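## Task

Shelf spots are labelled by lot numbers printed on the shelf edge beneath them, and several spots may carry the same number. Place one cardboard box from lot 451 and one from lot 434 on the desk, entirely on its surface with nothing overhanging an edge. All other cardboard boxes stay on the shelves they started on. A lot that is absent from the storeroom is skipped. The robot must not topple or be left leaning, or the task fails.

## Robot and tools

ROBOT. A Hello Robot Stretch 3 with a single arm. The base has two drive wheels, is 0.33 m long and 0.34 m wide with a rounded back, and pivots about the point midway between the drive wheels, 0.05 m behind its front edge. It cannot move sideways. A lift rides up a mast, and a telescoping arm extends toward the robot's right side; to shift the gripper forward or back you drive the base. At the arm's end is a wrist (yaw, pitch, roll) and a two-finger gripper with round 0.04 m pads. With the arm in and the wrist folded, a turn sweeps a 0.28 m radius; an unfolded, level gripper reaches past that. The head carries head_camera and nav_camera; wrist_camera rides on the gripper. Occasionally a loose object gets nudged by an outside push.

FRAMES. Base frame: origin on the floor between the drive wheels, x forward, y left, z up, metres. hand_pose is given in the base frame, at the spot where closed fingertips meet; with all wrist joints at 0 its x axis points up, y back along the arm toward the mast, z toward the rear. The odometry frame is the base frame as it stood at scene start; base_odometry counts wheel turns (slip counts as travel), heading in rad, left positive, -3.142 to 3.142.

move. One action per call. Optional extras: cameras (list of head_camera, nav_camera, wrist_camera or all; omitted/null = all, [] = none) and blocking (true/omitted waits until everything is at rest; false returns within about 0.5 s while motion continues). An action is base and/or joints, optionally with speeds, pace, contact_limits; or servos alone. A move with no action just reports.
- base: an object with exactly one key, a relative offset from where the base last reported itself. translate_m: metres, forward positive, -3 to 3. rotate_rad: radians, left (counterclockwise) positive, -6.4 to 6.4.
- joints: an object of absolute targets by name, any subset: lift_m 0 to 1.1 m; arm_m 0 to 0.52 m of extension; wrist_yaw_rad -1.345 to 4.42 (0 along the arm, positive swings toward the front); wrist_pitch_rad -1.57 to 0.451 (0 level, negative tips down); wrist_roll_rad -2.911 to 2.918 (0 fingers side by side, level); gripper_m -0.089 to 0.179 (larger is wider; the actual fingertip gap is about 0.007 less near closed and 0.025 less wide open); head_pan_rad -3.953 to 1.73 (0 ahead, positive left, -1.57 faces along the arm); head_tilt_rad -1.53 to 0.419 (negative down). Done tolerances: lift/arm/gripper 0.004, yaw/roll 0.02, pitch 0.05, head 0.1.
- speeds: per-motion top speed in m/s or rad/s, by the same keys plus translate_m and rotate_rad (not gripper), no higher than max. pace: "default" or "max". Default/max: translate 0.12/0.30, rotate 0.76/1.90, lift 0.11/0.15, arm 0.14/0.40. The base is capped at 0.10 m/s and 0.63 rad/s unless lift_m < 0.30, arm_m < 0.03 and wrist_yaw_rad > 2.54.
- contact_limits: only next to the matching command. arm_m: motor_effort percent (1 to 100) at which the arm halts (read as negative when retracting). lift_m: object with down and/or up, 1 to 100 percent of force beyond free motion; defaults roughly 32-47 down, 21-36 up; below about 12 may trip while moving freely. translate_m / rotate_rad: wheel effort percent; without one the base never contact-stops.
- servos: "reboot" revives switched-off wrist or head servos.
Unknown keys make a call invalid; out-of-range values get it refused. A refusal, or an uncommanded stop, cancels the rest of that reply's move, wait and finished_scene calls. A later move overrides only the targets it names.

wait: seconds 0 to 10; returns early once motion ends. stop: brakes all running motion; braked motions read "stopped". zoom_image: camera plus region [x0, y0, x1, y1] in that camera's pixels, top-left origin, no more than 504 per side, only for a camera in the latest images. finished_scene: scene = current scene number; irreversible; place no calls after it in the reply that ends scene 1.

RESULTS. joint_positions; base_status and joint_status (done, moving, off_target, stopped, contact_stop, time_out after 14 s, torque_fault); move (done or worst status); earlier move for non-blocking moves; on_its_own (uncommanded behaviour, slack or held joints; "held at" is the target); motor_effort in percent, positive toward higher values, peak in brackets; contact_limits; lidar_m: 12 distances from the base origin, 30-degree sectors, 1st ahead then counterclockwise (4th left, 7th behind, 10th right), plane 0.17 m up, "-" = nothing or closer than 0.15 m; wrist_depth_mm and head_depth_mm: 7x7 median depths, top-left first; base_tilt in degrees (forward, right); turned_by_wheels and turned_by_imu (trust imu if they differ by over 0.15); pictures lists image order. head_camera images need a quarter turn clockwise to be upright, nav_camera counterclockwise. Calibration values are supplied per camera.

CAUTIONS. Grip by sending gripper_m below the object's width; release with at least 0.05 above it. Before folding (wrist_yaw_rad to 3.0) or unfolding, put lift_m at 0.32-0.95, pitch -0.4, roll near 0; folded, lift may go to 0.25. With yaw below -0.4 keep pitch at -0.5 or lower. Wrist and head have no contact stop and can fault after sustained strain. Pushing something rigid with the gripper above about 0.45 m, or driving while hooked on something, can tip the robot; back off if base_tilt shows a lean. Avoid drops, slams, hard pushes, and letting objects fall.

Each tool is called after "Request:" as a command line: name --argument value for each argument, lists and objects as JSON in quotes; but a table of rows of numbers goes row by row, as --pt "numbers of a row", without its own name.

## Session

Request:
move --joints '{"head_pan_rad":-0.9,"head_tilt_rad":-0.3}'

Nothing of this call was run. Scene 2 begins with your next reply.

Request:
move --joints '{"head_pan_rad":-0.8,"head_tilt_rad":-0.3}' --cameras '["head_camera","nav_camera"]'

Request:
move --joints '{"head_pan_rad":-2.3,"head_tilt_rad":-0.3}' --cameras '["head_camera","nav_camera"]'

Request:
move --joints '{"head_pan_rad":-3.8,"head_tilt_rad":-0.3}' --cameras '["head_camera","nav_camera"]'

Request:
move --joints '{"head_pan_rad":0.8,"head_tilt_rad":-0.3}' --cameras '["head_camera","nav_camera"]'

Scene clock: 1.00 s.
move: done
base_odometry: x=+0.000 y=+0.000 heading=+0.000
turned_by_wheels: +0.000
turned_by_imu: +0.000
base_tilt: forward=-0.2 right=-1.2
lidar_m: 0.72 0.73 0.85 1.53 2.66 1.26 1.01 1.12 1.81 1.62 1.39 0.83
head_depth_mm: 1647 1818 1891 1950 1896 1930 1564 / 1671 1858 1977 2046 2030 1916 1546 / 1535 1589 1682 1768 1894 1916 1548 / 1274 1346 1416 1521 1619 1755 1535 / 1075 1121 1179 1245 1325 1406 1451 / 927 967 1004 1053 1106 1163 1225 / 819 848 882 914 953 996 1043
base_status: not commanded
joint_positions: lift_m=+0.374 arm_m=+0.001 wrist_yaw_rad=+3.009 wrist_pitch_rad=-0.462 wrist_roll_rad=+0.000 gripper_m=+0.037 head_pan_rad=-0.820 head_tilt_rad=-0.301
joint_status: all done
measured_speeds: all 0
motor_effort: left_wheel=+0.0(0.7) right_wheel=+0.1(1.1) lift_m=+23.7(23.8) arm_m=-4.5(5.1) wrist_yaw_rad=+0.7(1.1) wrist_pitch_rad=+1.9(2.0) wrist_roll_rad=-0.1(0.3) gripper_m=+0.4(0.8) head_pan_rad=+0.8(5.2) head_tilt_rad=-3.5(8.6)
hand_pose: x=+0.0076 y=+0.0712 z=+0.3774 quat_wxyz=(+0.207, +0.697, +0.116, +0.676) (m; base frame)
wrist_depth_mm: - 139 - - - 861 - / - 150 - - - 977 - / - 167 903 - - 963 - / 845 768 203 818 812 784 762 / 701 673 212 664 654 672 667 / 595 594 126 573 129 581 578 / 527 543 287 354 499 512 510
pictures: head_camera (sideways), nav_camera (sideways)
camera_calibration:
head_camera: T_world_to_cam=[[-0.201561, 0.148407, -0.968168, 1.27678], [0.757385, 0.650389, -0.0579832, 0.0704859], [0.62108, -0.744963, -0.243494, 0.268673], [0, 0, 0, 1]] pos_world=[0.0370961, -0.035174, 1.30564]
nav_camera: T_world_to_cam=[[0.197467, -0.186797, 0.962348, -1.2107], [-0.72151, -0.692269, 0.0136755, 0.036797], [0.663649, -0.697044, -0.271476, 0.302529], [0, 0, 0, 1]] pos_world=[0.0648493, 0.0101946, 1.24674]

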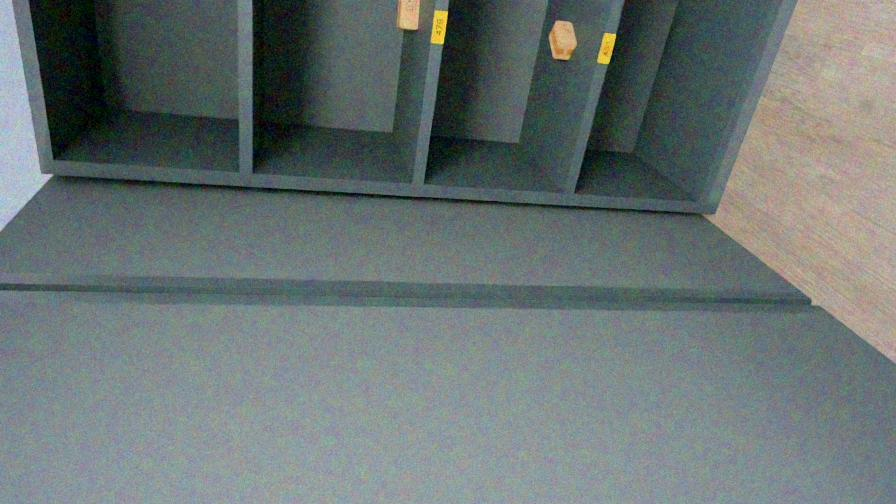

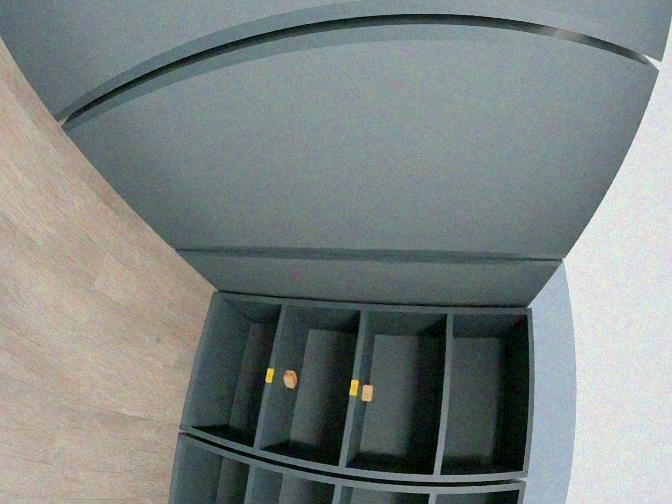

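Scene clock: 2.20 s.
move: done
base_odometry: x=+0.000 y=+0.000 heading=+0.000
turned_by_wheels: +0.000
turned_by_imu: +0.000
base_tilt: forward=-0.2 right=-1.2
lidar_m: 0.73 0.73 0.85 1.53 2.66 1.26 1.01 1.11 1.81 1.62 1.40 0.83
head_depth_mm: 1346 1392 1435 1501 1556 1593 1507 / 1411 1446 1522 1575 1652 1728 1561 / 1484 1548 1611 1693 1758 1822 1551 / 1585 1649 1713 1811 1891 1916 1539 / 1681 1756 1844 1948 2035 1981 1534 / 1835 1930 2037 2164 2267 1982 1522 / 1970 2089 2206 2311 2452 1972 1516
base_status: not commanded
joint_positions: lift_m=+0.374 arm_m=+0.001 wrist_yaw_rad=+3.009 wrist_pitch_rad=-0.462 wrist_roll_rad=+0.000 gripper_m=+0.037 head_pan_rad=-2.340 head_tilt_rad=-0.301
joint_status: all done
measured_speeds: translate_m=+0.000 rotate_rad=+0.000 lift_m=+0.000 arm_m=+0.000 wrist_yaw_rad=+0.000 wrist_pitch_rad=+0.000 wrist_roll_rad=+0.000 head_pan_rad=+0.024 head_tilt_rad=+0.000
motor_effort: left_wheel=-0.2(1.0) right_wheel=+0.1(1.2) lift_m=+23.1(24.0) arm_m=-6.7(6.7) wrist_yaw_rad=-0.4(2.1) wrist_pitch_rad=+1.9(2.1) wrist_roll_rad=-0.1(0.3) gripper_m=+0.4(0.8) head_pan_rad=+2.9(5.1) head_tilt_rad=-2.5(6.2)
hand_pose: x=+0.0076 y=+0.0712 z=+0.3774 quat_wxyz=(+0.207, +0.697, +0.116, +0.676) (m; base frame)
wrist_depth_mm: - 139 - - - 863 - / - 150 - - - 978 - / - 167 921 - - 941 - / 837 763 203 817 816 794 759 / 691 672 212 664 652 682 672 / 606 598 126 574 129 580 580 / 525 536 287 354 507 508 506
pictures: head_camera (sideways), nav_camera (sideways)
camera_calibration:
head_camera: T_world_to_cam=[[0.137833, 0.208932, -0.968168, 1.2747], [0.688469, -0.722943, -0.0579981, 0.0708991], [-0.712048, -0.658559, -0.243489, 0.276839], [0, 0, 0, 1]] pos_world=[-0.0273853, -0.0327542, 1.30564]
nav_camera: T_world_to_cam=[[-0.1764, -0.206809, 0.962348, -1.20842], [-0.728439, 0.684974, 0.0136774, 0.0368438], [-0.662012, -0.698599, -0.271477, 0.310634], [0, 0, 0, 1]] pos_world=[0.0193178, -0.0581396, 1.24674]

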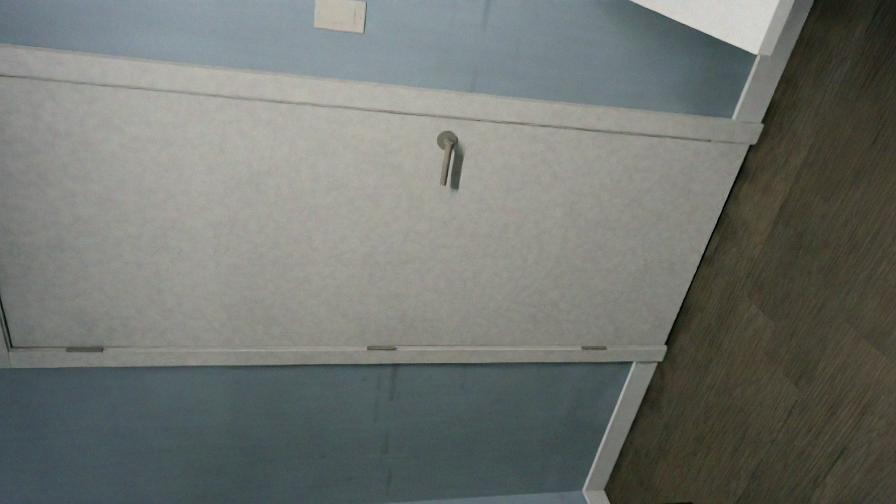

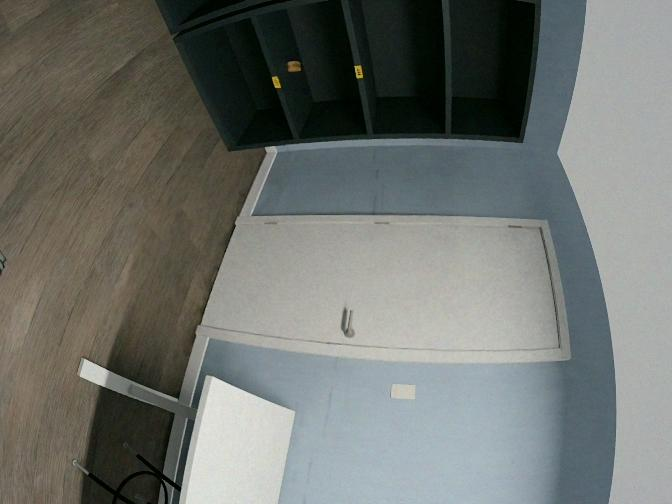

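Scene clock: 4.47 s.
move: done
base_odometry: x=+0.000 y=+0.000 heading=+0.000
turned_by_wheels: +0.000
turned_by_imu: +0.000
base_tilt: forward=-0.4 right=-1.3
lidar_m: 0.73 0.72 0.85 1.53 2.66 1.26 1.01 1.11 1.81 1.62 1.39 0.83
head_depth_mm: 2385 2488 2592 2713 - - - / 2517 2603 2713 2814 2816 2017 1560 / 2511 2711 2857 3020 2717 2024 1542 / 2203 2342 2467 2630 2437 2007 1537 / 1952 2047 2153 2188 1398 1858 1533 / 1760 1822 1904 1948 1291 1907 1526 / 1589 1651 1703 1766 1285 1313 1464
base_status: not commanded
joint_positions: lift_m=+0.374 arm_m=+0.001 wrist_yaw_rad=+3.009 wrist_pitch_rad=-0.462 wrist_roll_rad=+0.000 gripper_m=+0.037 head_pan_rad=-3.808 head_tilt_rad=-0.301
joint_status: all done
measured_speeds: translate_m=+0.000 rotate_rad=+0.000 lift_m=+0.000 arm_m=+0.000 wrist_yaw_rad=+0.000 wrist_pitch_rad=+0.000 wrist_roll_rad=+0.000 head_pan_rad=+0.024 head_tilt_rad=+0.000
motor_effort: left_wheel=+0.0(0.8) right_wheel=+0.4(1.1) lift_m=+23.7(24.3) arm_m=-10.6(10.9) wrist_yaw_rad=+0.4(1.5) wrist_pitch_rad=+2.0(2.0) wrist_roll_rad=+0.1(0.3) gripper_m=+0.4(1.0) head_pan_rad=+3.9(5.3) head_tilt_rad=+0.0(4.5)
hand_pose: x=+0.0076 y=+0.0712 z=+0.3774 quat_wxyz=(+0.207, +0.697, +0.116, +0.676) (m; base frame)
wrist_depth_mm: - 138 - - - 856 - / - 151 - - - 988 - / - 167 922 - - 947 - / 846 769 204 809 803 802 772 / 695 679 212 662 647 672 658 / 608 599 126 567 129 579 580 / 529 537 287 356 497 512 508
pictures: head_camera (sideways), nav_camera (sideways)
camera_calibration:
head_camera: T_world_to_cam=[[0.221915, -0.115764, -0.96817, 1.27418], [-0.648822, -0.758727, -0.0579964, 0.0791133], [-0.727862, 0.64104, -0.243483, 0.276939], [0, 0, 0, 1]] pos_world=[-0.0298559, 0.0300004, 1.30564]
nav_camera: T_world_to_cam=[[-0.223746, 0.154342, 0.962349, -1.20814], [0.606916, 0.794648, 0.0136618, 0.0286576], [-0.762621, 0.587122, -0.271473, 0.311182], [0, 0, 0, 1]] pos_world=[-0.050397, -0.0190067, 1.24674]

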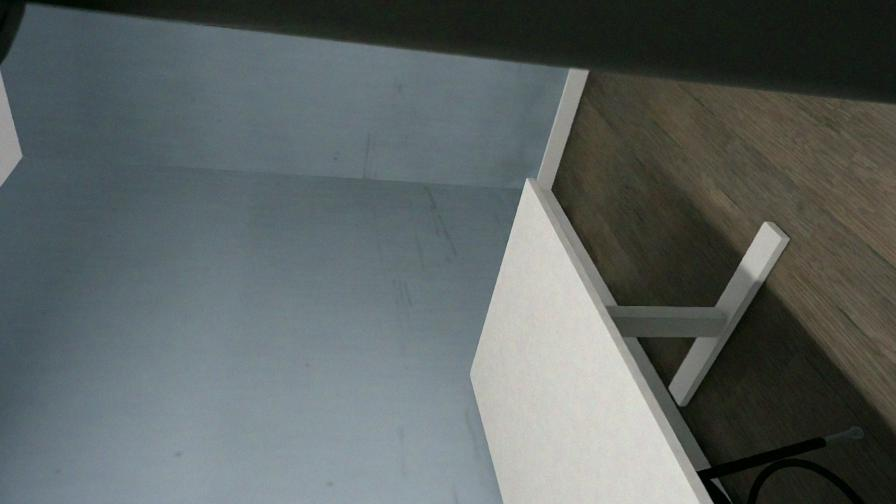

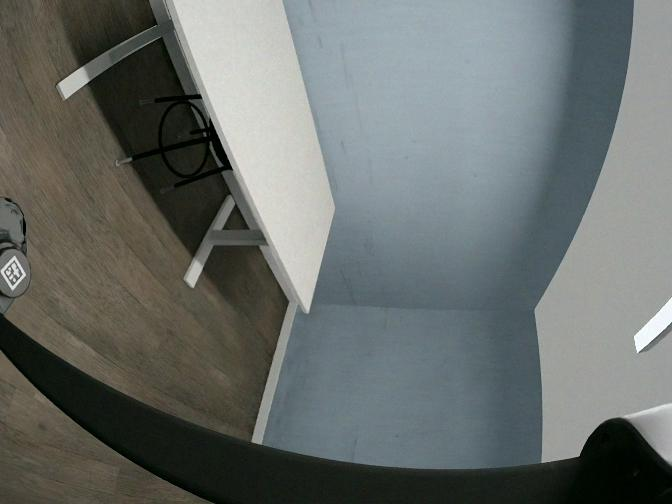

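Scene clock: 7.93 s.
move: done
base_odometry: x=+0.000 y=+0.000 heading=+0.000
turned_by_wheels: +0.000
turned_by_imu: +0.000
base_tilt: forward=-0.4 right=-1.0
lidar_m: 0.73 0.72 0.85 1.53 2.66 1.26 1.01 1.12 1.81 1.62 1.39 0.83
head_depth_mm: 604 627 650 673 701 729 764 / 637 662 692 718 748 782 816 / 677 704 734 767 803 841 886 / 722 753 789 821 864 909 956 / 770 804 847 892 934 993 1045 / 830 877 918 966 1034 1092 1164 / 893 942 996 1061 1129 1205 1289
base_status: not commanded
joint_positions: lift_m=+0.374 arm_m=+0.001 wrist_yaw_rad=+3.009 wrist_pitch_rad=-0.462 wrist_roll_rad=+0.000 gripper_m=+0.037 head_pan_rad=+0.808 head_tilt_rad=-0.301
joint_status: all done
measured_speeds: translate_m=+0.000 rotate_rad=+0.000 lift_m=+0.000 arm_m=+0.000 wrist_yaw_rad=+0.000 wrist_pitch_rad=+0.000 wrist_roll_rad=+0.000 head_pan_rad=-0.024 head_tilt_rad=+0.000
motor_effort: left_wheel=-0.7(0.8) right_wheel=+0.4(1.1) lift_m=+24.2(24.7) arm_m=-12.8(13.4) wrist_yaw_rad=-0.3(1.6) wrist_pitch_rad=+1.8(2.1) wrist_roll_rad=+0.0(0.3) gripper_m=+0.3(1.1) head_pan_rad=-3.5(7.5) head_tilt_rad=+3.1(4.4)
hand_pose: x=+0.0076 y=+0.0712 z=+0.3774 quat_wxyz=(+0.207, +0.697, +0.116, +0.676) (m; base frame)
wrist_depth_mm: - 139 - - - 855 - / - 150 - - - 971 - / - 167 920 - - 937 - / 838 764 203 813 813 812 764 / 701 665 211 660 653 671 668 / 602 600 126 577 128 584 575 / 527 538 289 354 504 513 506
pictures: head_camera (sideways), nav_camera (sideways)
camera_calibration:
head_camera: T_world_to_cam=[[-0.136485, -0.209816, -0.968168, 1.27637], [-0.693116, 0.718489, -0.0579963, 0.0793307], [0.707787, 0.663137, -0.24349, 0.268184], [0, 0, 0, 1]] pos_world=[0.0393739, 0.0329612, 1.30564]
nav_camera: T_world_to_cam=[[0.175044, 0.207947, 0.96235, -1.21058], [0.732893, -0.680206, 0.0136727, 0.027906], [0.657439, 0.702907, -0.271469, 0.302518], [0, 0, 0, 1]] pos_world=[-0.00743447, 0.058076, 1.24674]

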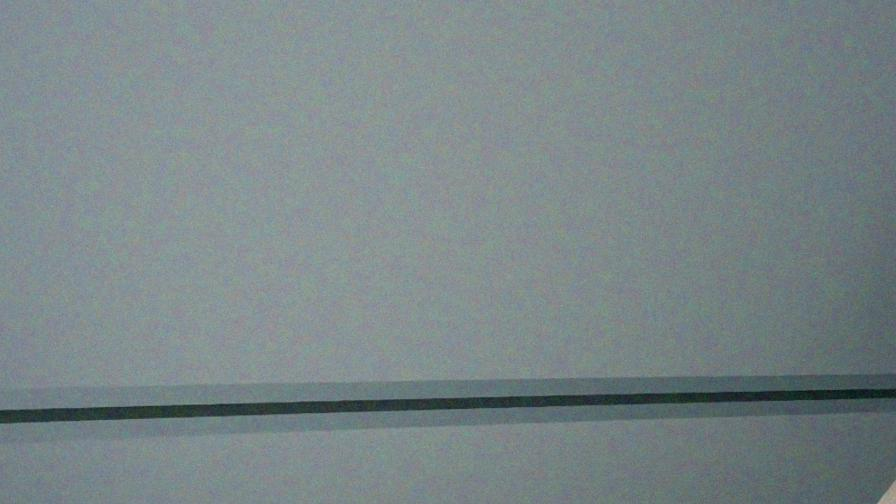

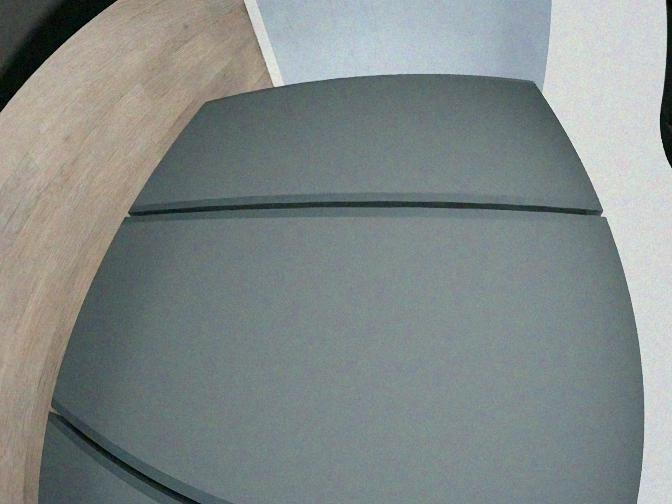

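Request:
move --joints '{"head_pan_rad":-1.25,"head_tilt_rad":-0.3}' --cameras '["head_camera"]'

Request:
zoom_image --camera "head_camera" --region '[400, 0, 700, 250]'

Request:
zoom_image --camera "head_camera" --region '[400, 250, 700, 500]'

Scene clock: 17.70 s.
move: done
base_odometry: x=+0.000 y=+0.000 heading=+0.000
turned_by_wheels: +0.000
turned_by_imu: +0.000
base_tilt: forward=-0.2 right=-1.1
lidar_m: 0.72 0.72 0.85 1.53 2.66 1.26 1.01 1.11 1.81 1.63 1.39 0.83
head_depth_mm: 1639 1828 1935 2036 2063 1935 1567 / 1411 1489 1603 1746 1771 1835 1557 / 1669 1845 1959 1993 1867 1828 1548 / 1710 1869 1975 2075 2126 1876 1536 / 1720 1874 1989 2088 2113 1889 1525 / 1744 1883 1969 2073 2059 1862 1522 / 1518 1556 1594 1691 1743 1794 1521
base_status: not commanded
joint_positions: lift_m=+0.374 arm_m=+0.001 wrist_yaw_rad=+3.009 wrist_pitch_rad=-0.462 wrist_roll_rad=+0.000 gripper_m=+0.037 head_pan_rad=-1.258 head_tilt_rad=-0.300
joint_status: all done
measured_speeds: translate_m=+0.000 rotate_rad=+0.000 lift_m=+0.000 arm_m=+0.000 wrist_yaw_rad=+0.000 wrist_pitch_rad=+0.000 wrist_roll_rad=+0.000 head_pan_rad=+0.024 head_tilt_rad=+0.000
motor_effort: left_wheel=-0.7(0.8) right_wheel=-0.1(1.2) lift_m=+24.7(25.4) arm_m=-13.1(13.6) wrist_yaw_rad=+0.1(1.5) wrist_pitch_rad=+1.8(2.0) wrist_roll_rad=-0.1(0.4) gripper_m=+0.5(1.0) head_pan_rad=+3.2(5.4) head_tilt_rad=+5.9(8.5)
hand_pose: x=+0.0076 y=+0.0712 z=+0.3774 quat_wxyz=(+0.207, +0.697, +0.116, +0.676) (m; base frame)
wrist_depth_mm: - 139 - - - 865 - / - 150 - - - 995 - / - 167 921 - - 937 - / 827 759 203 815 800 793 758 / 698 666 211 674 649 674 663 / 594 597 126 574 128 584 579 / 527 540 288 354 498 511 508
pictures: head_camera (sideways)
camera_calibration:
head_camera: T_world_to_cam=[[-0.119283, 0.218695, -0.968475, 1.27671], [0.961718, 0.267838, -0.0579691, 0.0692388], [0.246717, -0.938315, -0.242272, 0.269386], [0, 0, 0, 1]] pos_world=[0.0192397, -0.0449868, 1.30574]

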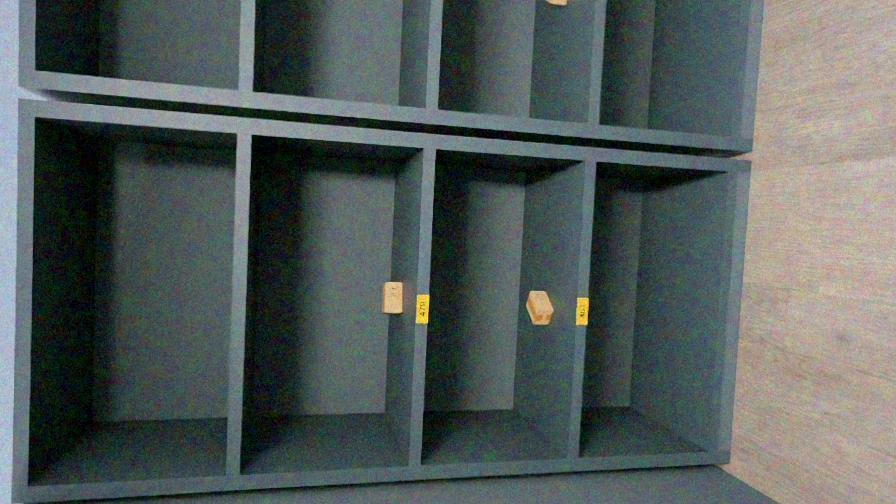

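Scaled by 1.680 from the camera's 896x504 image, which has a finer 1280x720 frame.

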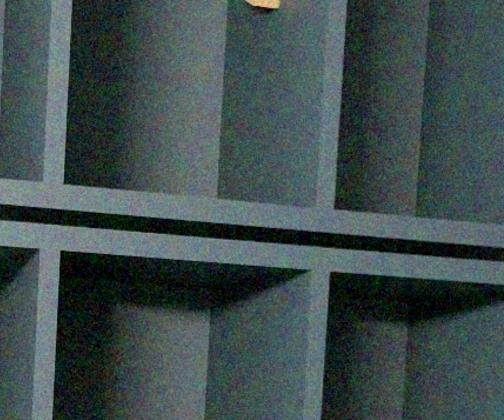

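Scaled by 1.680 from the camera's 896x504 image, which has a finer 1280x720 frame.

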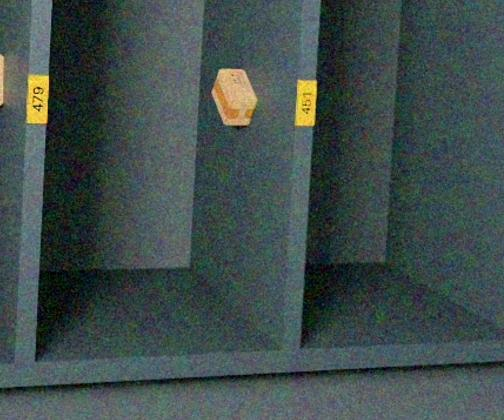

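Request:
zoom_image --camera "head_camera" --region '[550, 280, 620, 340]'

Request:
move --joints '{"head_pan_rad":-1.75,"head_tilt_rad":-0.3}' --cameras '["head_camera"]'

Request:
zoom_image --camera "head_camera" --region '[350, 100, 650, 350]'

Scaled by 7.200 from the camera's 896x504 image, which has a finer 1280x720 frame.

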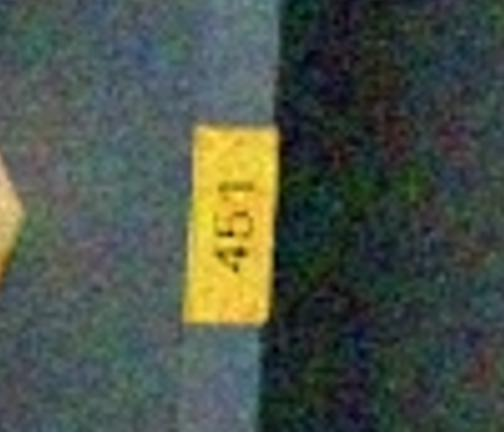

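Scene clock: 25.40 s.
move: done
base_odometry: x=+0.000 y=+0.000 heading=+0.000
turned_by_wheels: +0.000
turned_by_imu: +0.000
base_tilt: forward=-0.2 right=-1.3
lidar_m: 0.72 0.73 0.85 1.53 2.65 1.26 1.01 1.11 1.81 1.63 1.39 0.83
head_depth_mm: 1974 2006 2046 2082 2116 2014 1558 / 2144 2243 2324 2419 2486 2024 1542 / 1996 1928 2012 2048 2134 2024 1551 / 1873 2047 2155 2288 2308 1971 1537 / 1832 1958 2068 2171 2254 1922 1524 / 1732 1849 1974 2046 1947 1817 1534 / 1381 1419 1560 1572 1697 1810 1527
base_status: not commanded
joint_positions: lift_m=+0.374 arm_m=+0.001 wrist_yaw_rad=+3.009 wrist_pitch_rad=-0.462 wrist_roll_rad=+0.000 gripper_m=+0.037 head_pan_rad=-1.759 head_tilt_rad=-0.300
joint_status: all done
measured_speeds: all 0
motor_effort: left_wheel=+0.0(0.8) right_wheel=+0.2(0.7) lift_m=+25.2(26.0) arm_m=-13.2(13.2) wrist_yaw_rad=+0.2(1.6) wrist_pitch_rad=+2.0(2.0) wrist_roll_rad=-0.1(0.3) gripper_m=+0.4(0.9) head_pan_rad=-1.5(4.6) head_tilt_rad=+5.9(7.2)
hand_pose: x=+0.0076 y=+0.0712 z=+0.3774 quat_wxyz=(+0.207, +0.697, +0.116, +0.676) (m; base frame)
wrist_depth_mm: - 139 - - - 863 - / - 150 - - - 979 - / - 167 911 - - 948 - / 827 765 203 804 805 797 756 / 696 670 211 660 656 665 672 / 598 593 126 570 129 580 576 / 524 540 289 352 499 513 514
pictures: head_camera (sideways)
camera_calibration:
head_camera: T_world_to_cam=[[0.00027446, 0.249119, -0.968473, 1.27598], [0.972292, -0.226466, -0.0579778, 0.0691755], [-0.233769, -0.941623, -0.242278, 0.272336], [0, 0, 0, 1]] pos_world=[-0.00394521, -0.0457665, 1.30574]

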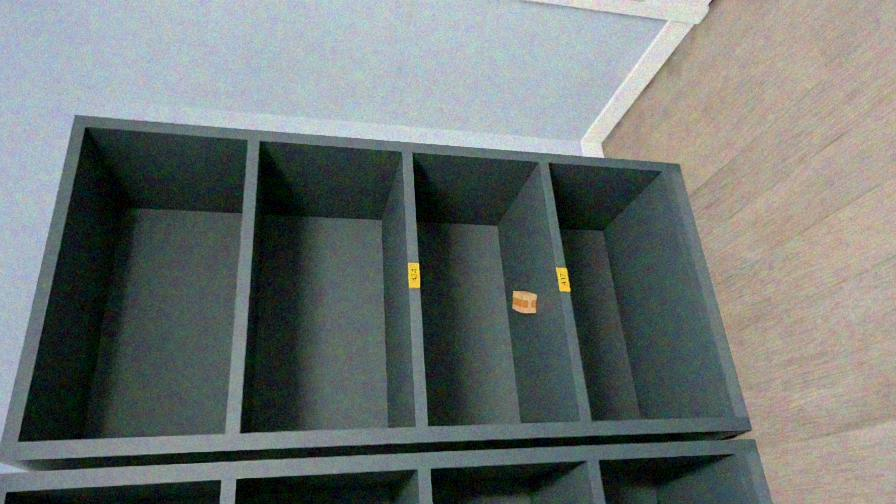

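Scaled by 1.680 from the camera's 896x504 image, which has a finer 1280x720 frame.

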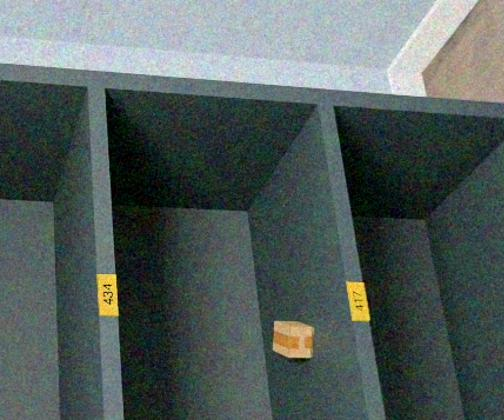

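Request:
move --base '{"rotate_rad":-1.1}' --joints '{"lift_m":0.28}' --pace "max" --cameras '[]'

Request:
move --base '{"translate_m":0.99}' --pace "max" --cameras '[]'

Request:
move --base '{"rotate_rad":1.31}' --joints '{"head_pan_rad":-1.65,"head_tilt_rad":-0.5,"lift_m":0.55,"gripper_m":0.17,"wrist_pitch_rad":-0.4}' --pace "max" --cameras '["head_camera","nav_camera"]'

Scene clock: 71.97 s.
move: done
base_odometry: x=+0.000 y=+0.000 heading=-1.100
turned_by_wheels: -1.100
turned_by_imu: -1.078
base_tilt: forward=-0.2 right=-1.1
lidar_m: 1.49 0.84 0.73 0.73 0.83 1.43 2.65 1.26 1.01 1.11 1.77 1.62
head_depth_mm: 1328 1390 1454 1528 1348 931 1565 / 1337 1393 1468 1533 1339 961 1500 / 1336 1410 1465 1543 1329 955 1554 / 1353 1411 1476 1554 1317 951 1448 / 1359 1427 1488 1567 1629 1705 1535 / 1355 1416 1482 1564 1666 1758 1530 / 1368 1423 1499 1568 1654 1755 1515
base_status: done
joint_positions: lift_m=+0.280 arm_m=+0.001 wrist_yaw_rad=+3.009 wrist_pitch_rad=-0.463 wrist_roll_rad=+0.000 gripper_m=+0.037 head_pan_rad=-1.750 head_tilt_rad=-0.300
joint_status: all done
measured_speeds: all 0
motor_effort: left_wheel=+6.4(14.8) right_wheel=-9.1(14.3) lift_m=+30.8(31.3) arm_m=-12.6(13.3) wrist_yaw_rad=-0.2(1.6) wrist_pitch_rad=+2.1(2.2) wrist_roll_rad=-0.1(0.3) gripper_m=+0.4(1.0) head_pan_rad=+2.8(4.2) head_tilt_rad=+4.9(5.9)
hand_pose: x=+0.0076 y=+0.0711 z=+0.2828 quat_wxyz=(+0.208, +0.697, +0.117, +0.676) (m; base frame)
wrist_depth_mm: - 138 - - - - - / - 150 161 - - - - / 847 167 210 780 776 765 743 / 684 632 203 658 658 640 641 / 562 559 211 538 535 544 542 / 490 296 126 286 129 471 471 / 261 267 247 258 400 413 413
pictures: none
No camera images: "cameras" was empty.

Scene clock: 76.63 s.
move: done
base_odometry: x=+0.449 y=-0.882 heading=-1.100
turned_by_wheels: +0.000
turned_by_imu: +0.000
base_tilt: forward=-0.2 right=-1.1
lidar_m: 0.85 0.56 0.48 0.48 0.55 0.95 3.58 1.64 1.78 1.51 0.79 0.83
head_depth_mm: 1520 1581 1670 1759 1874 1946 1569 / 1533 1602 1685 1753 1847 1920 1556 / 1544 1613 1689 1769 1870 1929 1546 / 1558 1624 1699 1783 1884 1943 1534 / 1552 1620 1698 1788 1899 1949 1534 / 1576 1654 1742 1821 1941 1968 1516 / 1582 1673 1744 1846 1937 1891 1516
base_status: done
joint_positions: lift_m=+0.280 arm_m=+0.001 wrist_yaw_rad=+3.009 wrist_pitch_rad=-0.463 wrist_roll_rad=+0.000 gripper_m=+0.037 head_pan_rad=-1.750 head_tilt_rad=-0.300
joint_status: not commanded
measured_speeds: all 0
motor_effort: left_wheel=+3.5(15.6) right_wheel=+3.5(10.8) lift_m=+25.3(31.2) arm_m=-11.4(13.0) wrist_yaw_rad=-0.3(1.7) wrist_pitch_rad=+2.1(2.2) wrist_roll_rad=-0.3(0.3) gripper_m=+0.6(1.0) head_pan_rad=+2.3(3.6) head_tilt_rad=+4.1(5.7)
hand_pose: x=+0.0076 y=+0.0711 z=+0.2827 quat_wxyz=(+0.208, +0.697, +0.117, +0.676) (m; base frame)
wrist_depth_mm: - 138 - - - - 448 / - 151 162 - - 502 468 / - 167 175 - - 553 - / 679 627 198 635 631 609 - / 567 569 212 540 530 546 543 / 482 297 126 284 129 474 470 / 263 268 248 257 399 418 415
pictures: none
No camera images: "cameras" was empty.

Scene clock: 79.33 s.
move: done
base_odometry: x=+0.449 y=-0.882 heading=+0.210
turned_by_wheels: +1.310
turned_by_imu: +1.288
base_tilt: forward=-0.3 right=-1.2
lidar_m: 0.48 0.50 0.67 1.75 1.80 1.64 1.78 1.51 0.79 1.12 0.70 0.50
head_depth_mm: 820 899 905 824 908 960 1055 / 856 1025 1074 835 1144 993 1175 / 886 1011 1072 826 1237 986 1234 / 921 996 1054 815 1229 981 1228 / 917 986 1048 806 1210 938 1222 / 904 972 1033 794 1216 941 1214 / 894 963 1023 785 1200 933 1216
base_status: done
joint_positions: lift_m=+0.550 arm_m=+0.001 wrist_yaw_rad=+3.009 wrist_pitch_rad=-0.418 wrist_roll_rad=+0.000 gripper_m=+0.170 head_pan_rad=-1.648 head_tilt_rad=-0.500
joint_status: all done
measured_speeds: all 0
motor_effort: left_wheel=-5.6(14.7) right_wheel=+7.1(12.6) lift_m=+28.3(33.2) arm_m=-12.6(13.6) wrist_yaw_rad=+0.0(1.9) wrist_pitch_rad=+3.0(5.7) wrist_roll_rad=-0.1(0.4) gripper_m=+0.0(83.6) head_pan_rad=-0.2(4.9) head_tilt_rad=-4.0(6.4)
hand_pose: x=+0.0084 y=+0.0769 z=+0.5626 quat_wxyz=(+0.193, +0.700, +0.101, +0.681) (m; base frame)
wrist_depth_mm: - 137 - - - - - / - 148 - - - - - / - 163 - - - - - / - 188 207 - - - - / 989 191 211 972 948 885 - / 812 127 236 830 810 788 - / 116 707 275 718 707 691 106
pictures: head_camera (sideways), nav_camera (sideways)
camera_calibration:
head_camera: T_world_to_cam=[[-0.0128469, 0.435048, -0.900315, 1.18711], [0.992351, -0.105007, -0.0649015, 0.0780162], [-0.122775, -0.894263, -0.430372, 0.516487], [0, 0, 0, 1]] pos_world=[0.00124268, -0.0463812, 1.29611]
nav_camera: T_world_to_cam=[[-0.0181249, -0.456464, 0.889557, -1.11441], [-0.998134, 0.0601529, 0.0105295, 0.0425844], [-0.0583158, -0.887706, -0.456703, 0.547988], [0, 0, 0, 1]] pos_world=[0.0542627, -0.0247984, 1.24115]

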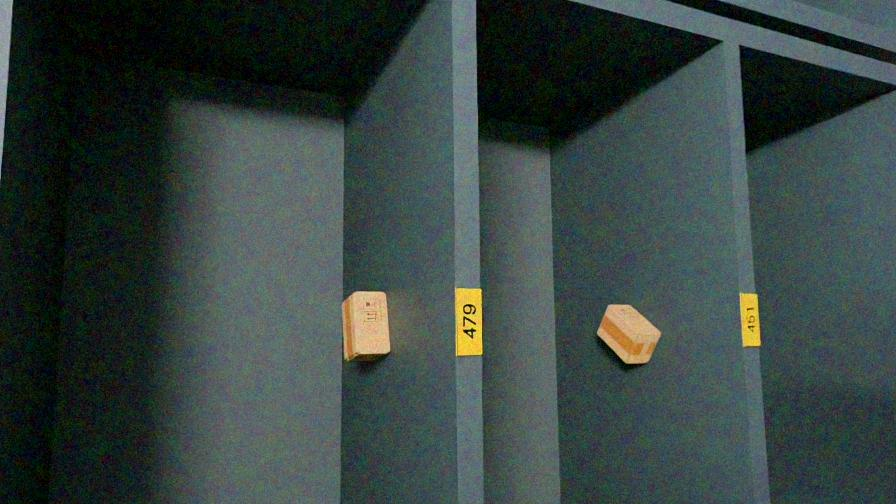

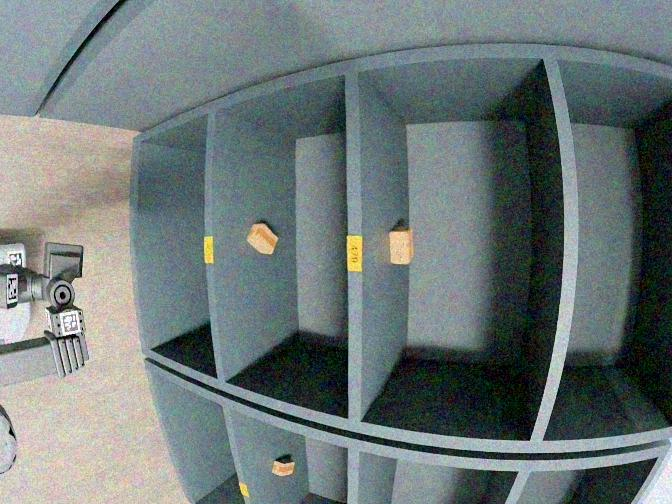

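Request:
move --base '{"translate_m":0.055}' --joints '{"wrist_yaw_rad":0}' --cameras '[]'

Request:
move --joints '{"arm_m":0.33,"wrist_pitch_rad":-0.32}' --cameras '["head_camera","wrist_camera"]'

Scene clock: 97.87 s.
move: done
base_odometry: x=+0.503 y=-0.871 heading=+0.210
turned_by_wheels: +0.000
turned_by_imu: +0.000
base_tilt: forward=-0.2 right=-1.1
lidar_m: 0.43 0.44 0.59 1.54 2.13 1.68 1.84 1.56 0.82 1.12 0.62 0.45
head_depth_mm: 830 1006 1013 849 1027 981 1096 / 857 1022 1090 835 1201 994 1220 / 882 1009 1074 826 1235 988 1233 / 920 997 1061 814 1234 980 1229 / 911 982 1046 806 1224 973 1226 / 903 976 1029 792 1212 937 1210 / 894 958 1018 785 1200 933 1209
base_status: done
joint_positions: lift_m=+0.550 arm_m=+0.001 wrist_yaw_rad=+0.003 wrist_pitch_rad=-0.418 wrist_roll_rad=+0.000 gripper_m=+0.170 head_pan_rad=-1.650 head_tilt_rad=-0.500
joint_status: all done
measured_speeds: all 0
motor_effort: left_wheel=+1.0(8.4) right_wheel=+10.4(13.2) lift_m=+27.0(27.0) arm_m=-9.2(11.4) wrist_yaw_rad=-2.4(6.8) wrist_pitch_rad=+2.9(3.1) wrist_roll_rad=+0.2(0.3) gripper_m=+0.7(1.1) head_pan_rad=-3.4(3.8) head_tilt_rad=-2.4(3.8)
hand_pose: x=-0.0208 y=-0.3699 z=+0.5626 quat_wxyz=(+0.692, +0.148, -0.691, -0.146) (m; base frame)
wrist_depth_mm: - - - 543 - - - / - - - - - - - / - - - - - - - / - - - - - - - / - 143 - - - 140 - / - 124 - - - - - / - 716 691 709 694 688 106
pictures: none
No camera images: "cameras" was empty.

Scene clock: 101.50 s.
move: done
base_odometry: x=+0.503 y=-0.871 heading=+0.210
turned_by_wheels: +0.000
turned_by_imu: +0.000
base_tilt: forward=-0.2 right=-1.2
lidar_m: 0.43 0.44 0.59 1.53 2.13 1.69 1.84 1.56 0.82 1.12 0.62 0.45
head_depth_mm: 834 1007 1016 845 1025 984 1094 / 857 1023 1087 835 1204 992 1221 / 888 1008 1076 822 1238 986 572 / 914 995 1061 813 1234 889 614 / 911 983 1043 804 1224 912 1160 / 905 972 1035 792 1213 934 1220 / 891 966 1018 785 1205 932 1211
base_status: not commanded
joint_positions: lift_m=+0.550 arm_m=+0.330 wrist_yaw_rad=+0.003 wrist_pitch_rad=-0.341 wrist_roll_rad=+0.000 gripper_m=+0.170 head_pan_rad=-1.650 head_tilt_rad=-0.500
joint_status: all done
measured_speeds: all 0
motor_effort: left_wheel=+1.0(1.2) right_wheel=+11.4(11.8) lift_m=+30.9(31.5) arm_m=+12.4(15.2) wrist_yaw_rad=-3.1(5.0) wrist_pitch_rad=+3.3(5.6) wrist_roll_rad=-0.3(0.3) gripper_m=+0.4(1.0) head_pan_rad=-2.5(4.0) head_tilt_rad=-1.5(2.6)
hand_pose: x=-0.0208 y=-0.7084 z=+0.5804 quat_wxyz=(+0.697, +0.121, -0.696, -0.119) (m; base frame)
wrist_depth_mm: 505 - - - - - - / - - - - - - - / - - - 290 - - - / 312 297 307 290 304 289 300 / 249 239 246 245 244 243 243 / 123 141 206 204 204 197 190 / 168 172 176 176 174 175 106
pictures: head_camera (sideways), wrist_camera
camera_calibration:
head_camera: T_world_to_cam=[[-0.0118, 0.435051, -0.900328, 1.18712], [0.992089, -0.107448, -0.0649229, 0.0781327], [-0.124983, -0.893972, -0.430341, 0.516437], [0, 0, 0, 1]] pos_world=[0.00103943, -0.0463822, 1.29611]
wrist_camera: T_world_to_cam=[[-0.998874, -0.041775, -0.0225054, -0.0306909], [-0.00229915, 0.516333, -0.856385, 0.895298], [0.0473957, -0.855368, -0.515847, -0.139435], [0, 0, 0, 1]] pos_world=[-0.0219892, -0.582823, 0.694102]

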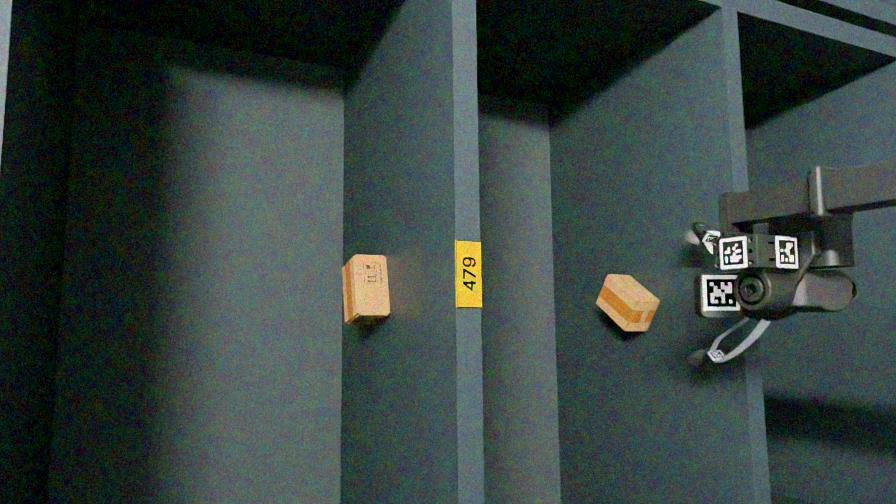

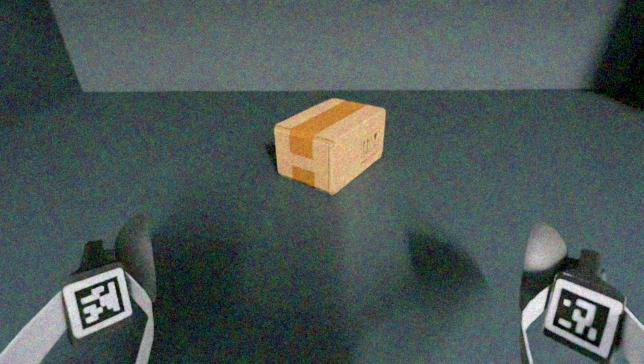

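Request:
move --base '{"translate_m":0.09}' --joints '{"lift_m":0.542,"wrist_yaw_rad":-0.35,"wrist_pitch_rad":-0.35,"arm_m":0.36}' --cameras '["wrist_camera"]'

Request:
move --joints '{"arm_m":0.44}' --cameras '["wrist_camera"]'

Scene clock: 136.63 s.
move: done
base_odometry: x=+0.591 y=-0.852 heading=+0.210
turned_by_wheels: +0.000
turned_by_imu: +0.000
base_tilt: forward=-0.3 right=-1.2
lidar_m: 0.34 0.35 0.47 1.21 2.19 1.76 1.93 1.62 0.87 1.11 0.49 0.35
head_depth_mm: 836 1032 1095 845 1154 1030 1182 / 864 1015 1083 834 1252 996 1234 / 892 1008 1071 823 1240 982 571 / 916 994 1056 815 1231 745 657 / 910 979 1047 802 1223 945 1185 / 900 968 1030 794 1208 937 1216 / 891 962 1007 735 1113 934 1155
base_status: done
joint_positions: lift_m=+0.542 arm_m=+0.360 wrist_yaw_rad=-0.347 wrist_pitch_rad=-0.363 wrist_roll_rad=+0.000 gripper_m=+0.170 head_pan_rad=-1.650 head_tilt_rad=-0.500
joint_status: all done
measured_speeds: all 0
motor_effort: left_wheel=+5.7(7.0) right_wheel=+4.4(13.3) lift_m=+31.2(31.6) arm_m=+9.6(15.4) wrist_yaw_rad=-4.0(6.7) wrist_pitch_rad=+1.8(4.1) wrist_roll_rad=-0.2(0.3) gripper_m=+0.4(1.0) head_pan_rad=-3.1(3.2) head_tilt_rad=+0.4(1.6)
hand_pose: x=-0.1001 y=-0.7222 z=+0.5673 quat_wxyz=(+0.663, +0.006, -0.707, -0.246) (m; base frame)
wrist_depth_mm: - - - - - 582 - / - - - - - - - / - - 256 273 - - 331 / 281 279 265 262 275 272 270 / 227 226 225 223 221 220 221 / 123 142 188 188 187 180 184 / 116 158 162 162 161 160 106
pictures: wrist_camera
camera_calibration:
wrist_camera: T_world_to_cam=[[-0.952465, 0.303748, -0.0233921, 0.143986], [0.181276, 0.503367, -0.844844, 0.89343], [-0.244845, -0.808925, -0.534502, -0.1393], [0, 0, 0, 1]] pos_world=[-0.0589224, -0.606142, 0.683721]

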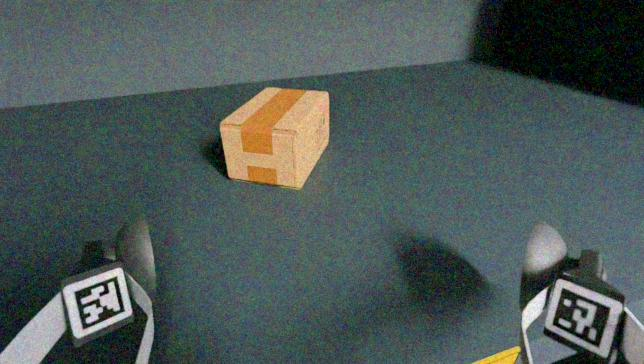

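Scene clock: 138.43 s.
move: done
base_odometry: x=+0.591 y=-0.852 heading=+0.210
turned_by_wheels: +0.000
turned_by_imu: +0.000
base_tilt: forward=-0.4 right=-1.1
lidar_m: 0.34 0.35 0.47 1.21 2.19 1.76 1.92 1.62 0.87 1.11 0.49 0.35
head_depth_mm: 836 1029 1090 845 1157 1038 1184 / 865 1019 1082 836 1242 992 1245 / 894 1009 1069 825 1232 954 577 / 918 991 1055 810 1227 708 1231 / 912 981 1049 803 1213 912 1220 / 897 969 1030 790 1208 935 1214 / 891 958 1013 738 1113 931 1148
base_status: not commanded
joint_positions: lift_m=+0.542 arm_m=+0.440 wrist_yaw_rad=-0.347 wrist_pitch_rad=-0.363 wrist_roll_rad=+0.000 gripper_m=+0.170 head_pan_rad=-1.650 head_tilt_rad=-0.500
joint_status: all done
measured_speeds: all 0
motor_effort: left_wheel=+5.4(6.1) right_wheel=+4.4(5.2) lift_m=+28.9(30.7) arm_m=+13.2(14.7) wrist_yaw_rad=-3.4(4.1) wrist_pitch_rad=+1.9(2.0) wrist_roll_rad=+0.2(0.3) gripper_m=+0.7(0.9) head_pan_rad=-2.0(2.9) head_tilt_rad=+0.8(2.1)
hand_pose: x=-0.1001 y=-0.8022 z=+0.5672 quat_wxyz=(+0.663, +0.006, -0.707, -0.246) (m; base frame)
wrist_depth_mm: 335 - - - - 518 - / - - - - - - - / - 324 - 225 - - 329 / 279 278 252 190 273 271 270 / 226 225 207 197 221 221 219 / 122 141 187 186 185 180 184 / 116 158 162 161 160 156 106
pictures: wrist_camera
camera_calibration:
wrist_camera: T_world_to_cam=[[-0.952419, 0.303897, -0.0233389, 0.168355], [0.181374, 0.503558, -0.844708, 0.933744], [-0.244952, -0.808749, -0.534718, -0.203752], [0, 0, 0, 1]] pos_world=[-0.0589223, -0.686142, 0.683721]

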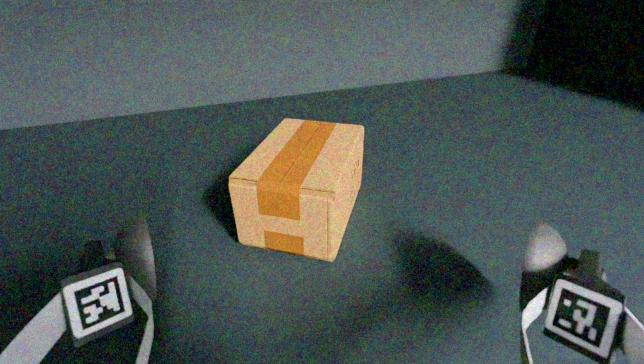

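Request:
move --joints '{"arm_m":0.505}' --cameras '["wrist_camera"]'

Scene clock: 145.07 s.
move: done
base_odometry: x=+0.591 y=-0.852 heading=+0.210
turned_by_wheels: +0.000
turned_by_imu: +0.000
base_tilt: forward=-0.3 right=-1.2
lidar_m: 0.34 0.35 0.47 1.21 2.19 1.77 1.92 1.62 0.87 1.11 0.49 0.35
head_depth_mm: 836 1030 1094 843 1156 1030 1182 / 867 1018 1085 834 1246 991 1239 / 894 1005 1072 821 1231 958 563 / 917 993 1058 813 1224 757 1228 / 909 980 1041 804 1223 909 1226 / 899 972 1030 793 1217 934 1216 / 886 959 1009 734 1107 928 1148
base_status: not commanded
joint_positions: lift_m=+0.542 arm_m=+0.505 wrist_yaw_rad=-0.347 wrist_pitch_rad=-0.363 wrist_roll_rad=+0.000 gripper_m=+0.170 head_pan_rad=-1.650 head_tilt_rad=-0.500
joint_status: all done
measured_speeds: all 0
motor_effort: left_wheel=+6.0(6.0) right_wheel=+4.0(5.4) lift_m=+25.1(26.7) arm_m=+13.1(15.0) wrist_yaw_rad=-2.6(4.1) wrist_pitch_rad=+2.0(2.1) wrist_roll_rad=-0.2(0.3) gripper_m=+1.0(1.1) head_pan_rad=-2.4(2.6) head_tilt_rad=+2.5(3.8)
hand_pose: x=-0.1001 y=-0.8672 z=+0.5672 quat_wxyz=(+0.663, +0.006, -0.707, -0.246) (m; base frame)
wrist_depth_mm: 291 309 329 - - - 461 / 308 327 - - - - 483 / 328 329 323 320 - 316 329 / 279 276 278 181 260 271 269 / 225 225 223 147 205 220 220 / 122 141 176 130 180 179 184 / 116 157 157 145 156 156 106
pictures: wrist_camera
camera_calibration:
wrist_camera: T_world_to_cam=[[-0.95243, 0.303855, -0.0234448, 0.188148], [0.181463, 0.503621, -0.844652, 0.96649], [-0.244844, -0.808726, -0.534802, -0.256239], [0, 0, 0, 1]] pos_world=[-0.0589225, -0.751142, 0.683721]

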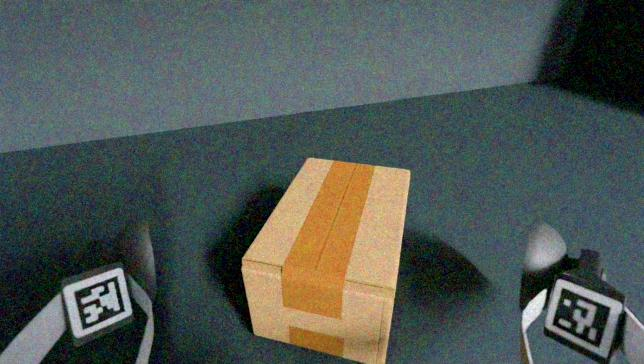

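Request:
move --joints '{"gripper_m":0.015}' --cameras '["wrist_camera"]'

Request:
move --joints '{"lift_m":0.63}' --cameras '["wrist_camera"]'

Scene clock: 153.13 s.
move: done
base_odometry: x=+0.591 y=-0.852 heading=+0.210
turned_by_wheels: +0.000
turned_by_imu: +0.000
base_tilt: forward=-0.3 right=-1.1
lidar_m: 0.34 0.35 0.47 1.21 2.20 1.76 1.93 1.62 0.87 1.11 0.49 0.35
head_depth_mm: 837 1032 1097 842 1155 1033 1189 / 862 1019 1084 834 1252 992 1242 / 892 1001 1070 825 1232 959 562 / 916 992 1058 814 1233 756 1223 / 912 981 1043 805 1218 908 1228 / 896 973 1029 793 1210 938 1221 / 892 959 1012 735 1112 937 1151
base_status: not commanded
joint_positions: lift_m=+0.542 arm_m=+0.505 wrist_yaw_rad=-0.347 wrist_pitch_rad=-0.363 wrist_roll_rad=+0.000 gripper_m=+0.016 head_pan_rad=-1.650 head_tilt_rad=-0.500
joint_status: all done
measured_speeds: all 0
motor_effort: left_wheel=+5.6(6.1) right_wheel=+3.8(4.7) lift_m=+24.1(24.1) arm_m=+1.4(6.1) wrist_yaw_rad=-2.4(4.6) wrist_pitch_rad=+1.9(2.1) wrist_roll_rad=-0.3(0.3) gripper_m=-18.5(91.0) head_pan_rad=-1.9(2.4) head_tilt_rad=+4.5(5.3)
hand_pose: x=-0.1001 y=-0.8671 z=+0.5672 quat_wxyz=(+0.663, +0.006, -0.707, -0.246) (m; base frame)
wrist_depth_mm: 292 309 329 - - - 458 / 306 325 - - - - 480 / 328 332 322 323 - 315 329 / 278 279 277 181 251 270 268 / 225 224 156 146 152 219 219 / 189 189 129 131 126 185 184 / 167 111 157 148 152 155 159
pictures: wrist_camera
camera_calibration:
wrist_camera: T_world_to_cam=[[-0.952384, 0.304004, -0.0233915, 0.188227], [0.181561, 0.503813, -0.844517, 0.966547], [-0.244951, -0.808551, -0.535018, -0.255967], [0, 0, 0, 1]] pos_world=[-0.0589225, -0.751143, 0.683721]

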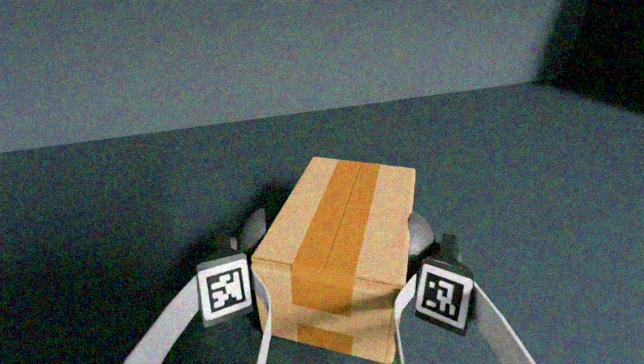

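Scene clock: 154.77 s.
move: done
base_odometry: x=+0.591 y=-0.852 heading=+0.210
turned_by_wheels: +0.000
turned_by_imu: +0.000
base_tilt: forward=-0.2 right=-1.2
lidar_m: 0.34 0.35 0.47 1.21 2.20 1.76 1.93 1.62 0.87 1.11 0.49 0.35
head_depth_mm: 836 1035 1099 846 1159 1032 1178 / 862 1019 1083 836 1250 995 1248 / 892 1001 1068 820 1251 624 470 / 916 992 1057 813 741 919 1229 / 908 980 1045 804 1222 940 1222 / 899 972 1033 796 1209 938 1217 / 889 957 1007 733 1115 933 1151
base_status: not commanded
joint_positions: lift_m=+0.630 arm_m=+0.505 wrist_yaw_rad=-0.347 wrist_pitch_rad=-0.373 wrist_roll_rad=+0.000 gripper_m=+0.016 head_pan_rad=-1.650 head_tilt_rad=-0.500
joint_status: all done
measured_speeds: all 0
motor_effort: left_wheel=+5.6(6.2) right_wheel=+3.8(4.7) lift_m=+31.4(33.5) arm_m=-1.8(2.8) wrist_yaw_rad=-3.0(4.5) wrist_pitch_rad=+3.8(3.8) wrist_roll_rad=-0.3(0.3) gripper_m=-18.4(18.8) head_pan_rad=-1.5(2.3) head_tilt_rad=+3.6(4.9)
hand_pose: x=-0.0997 y=-0.8661 z=+0.6530 quat_wxyz=(+0.662, +0.009, -0.707, -0.249) (m; base frame)
wrist_depth_mm: 292 309 328 - - - 463 / 308 328 - - - - - / 328 - - - - - - / - - - 182 181 - - / 327 - 149 147 147 321 327 / 297 297 130 131 126 292 288 / 257 101 247 148 240 246 250
pictures: wrist_camera
camera_calibration:
wrist_camera: T_world_to_cam=[[-0.95231, 0.304208, -0.0237379, 0.190683], [0.184252, 0.511293, -0.839423, 1.0418], [-0.243222, -0.803764, -0.542961, -0.199661], [0, 0, 0, 1]] pos_world=[-0.0589264, -0.751153, 0.770629]

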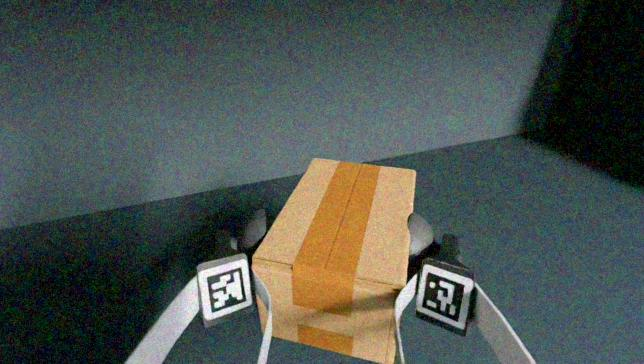

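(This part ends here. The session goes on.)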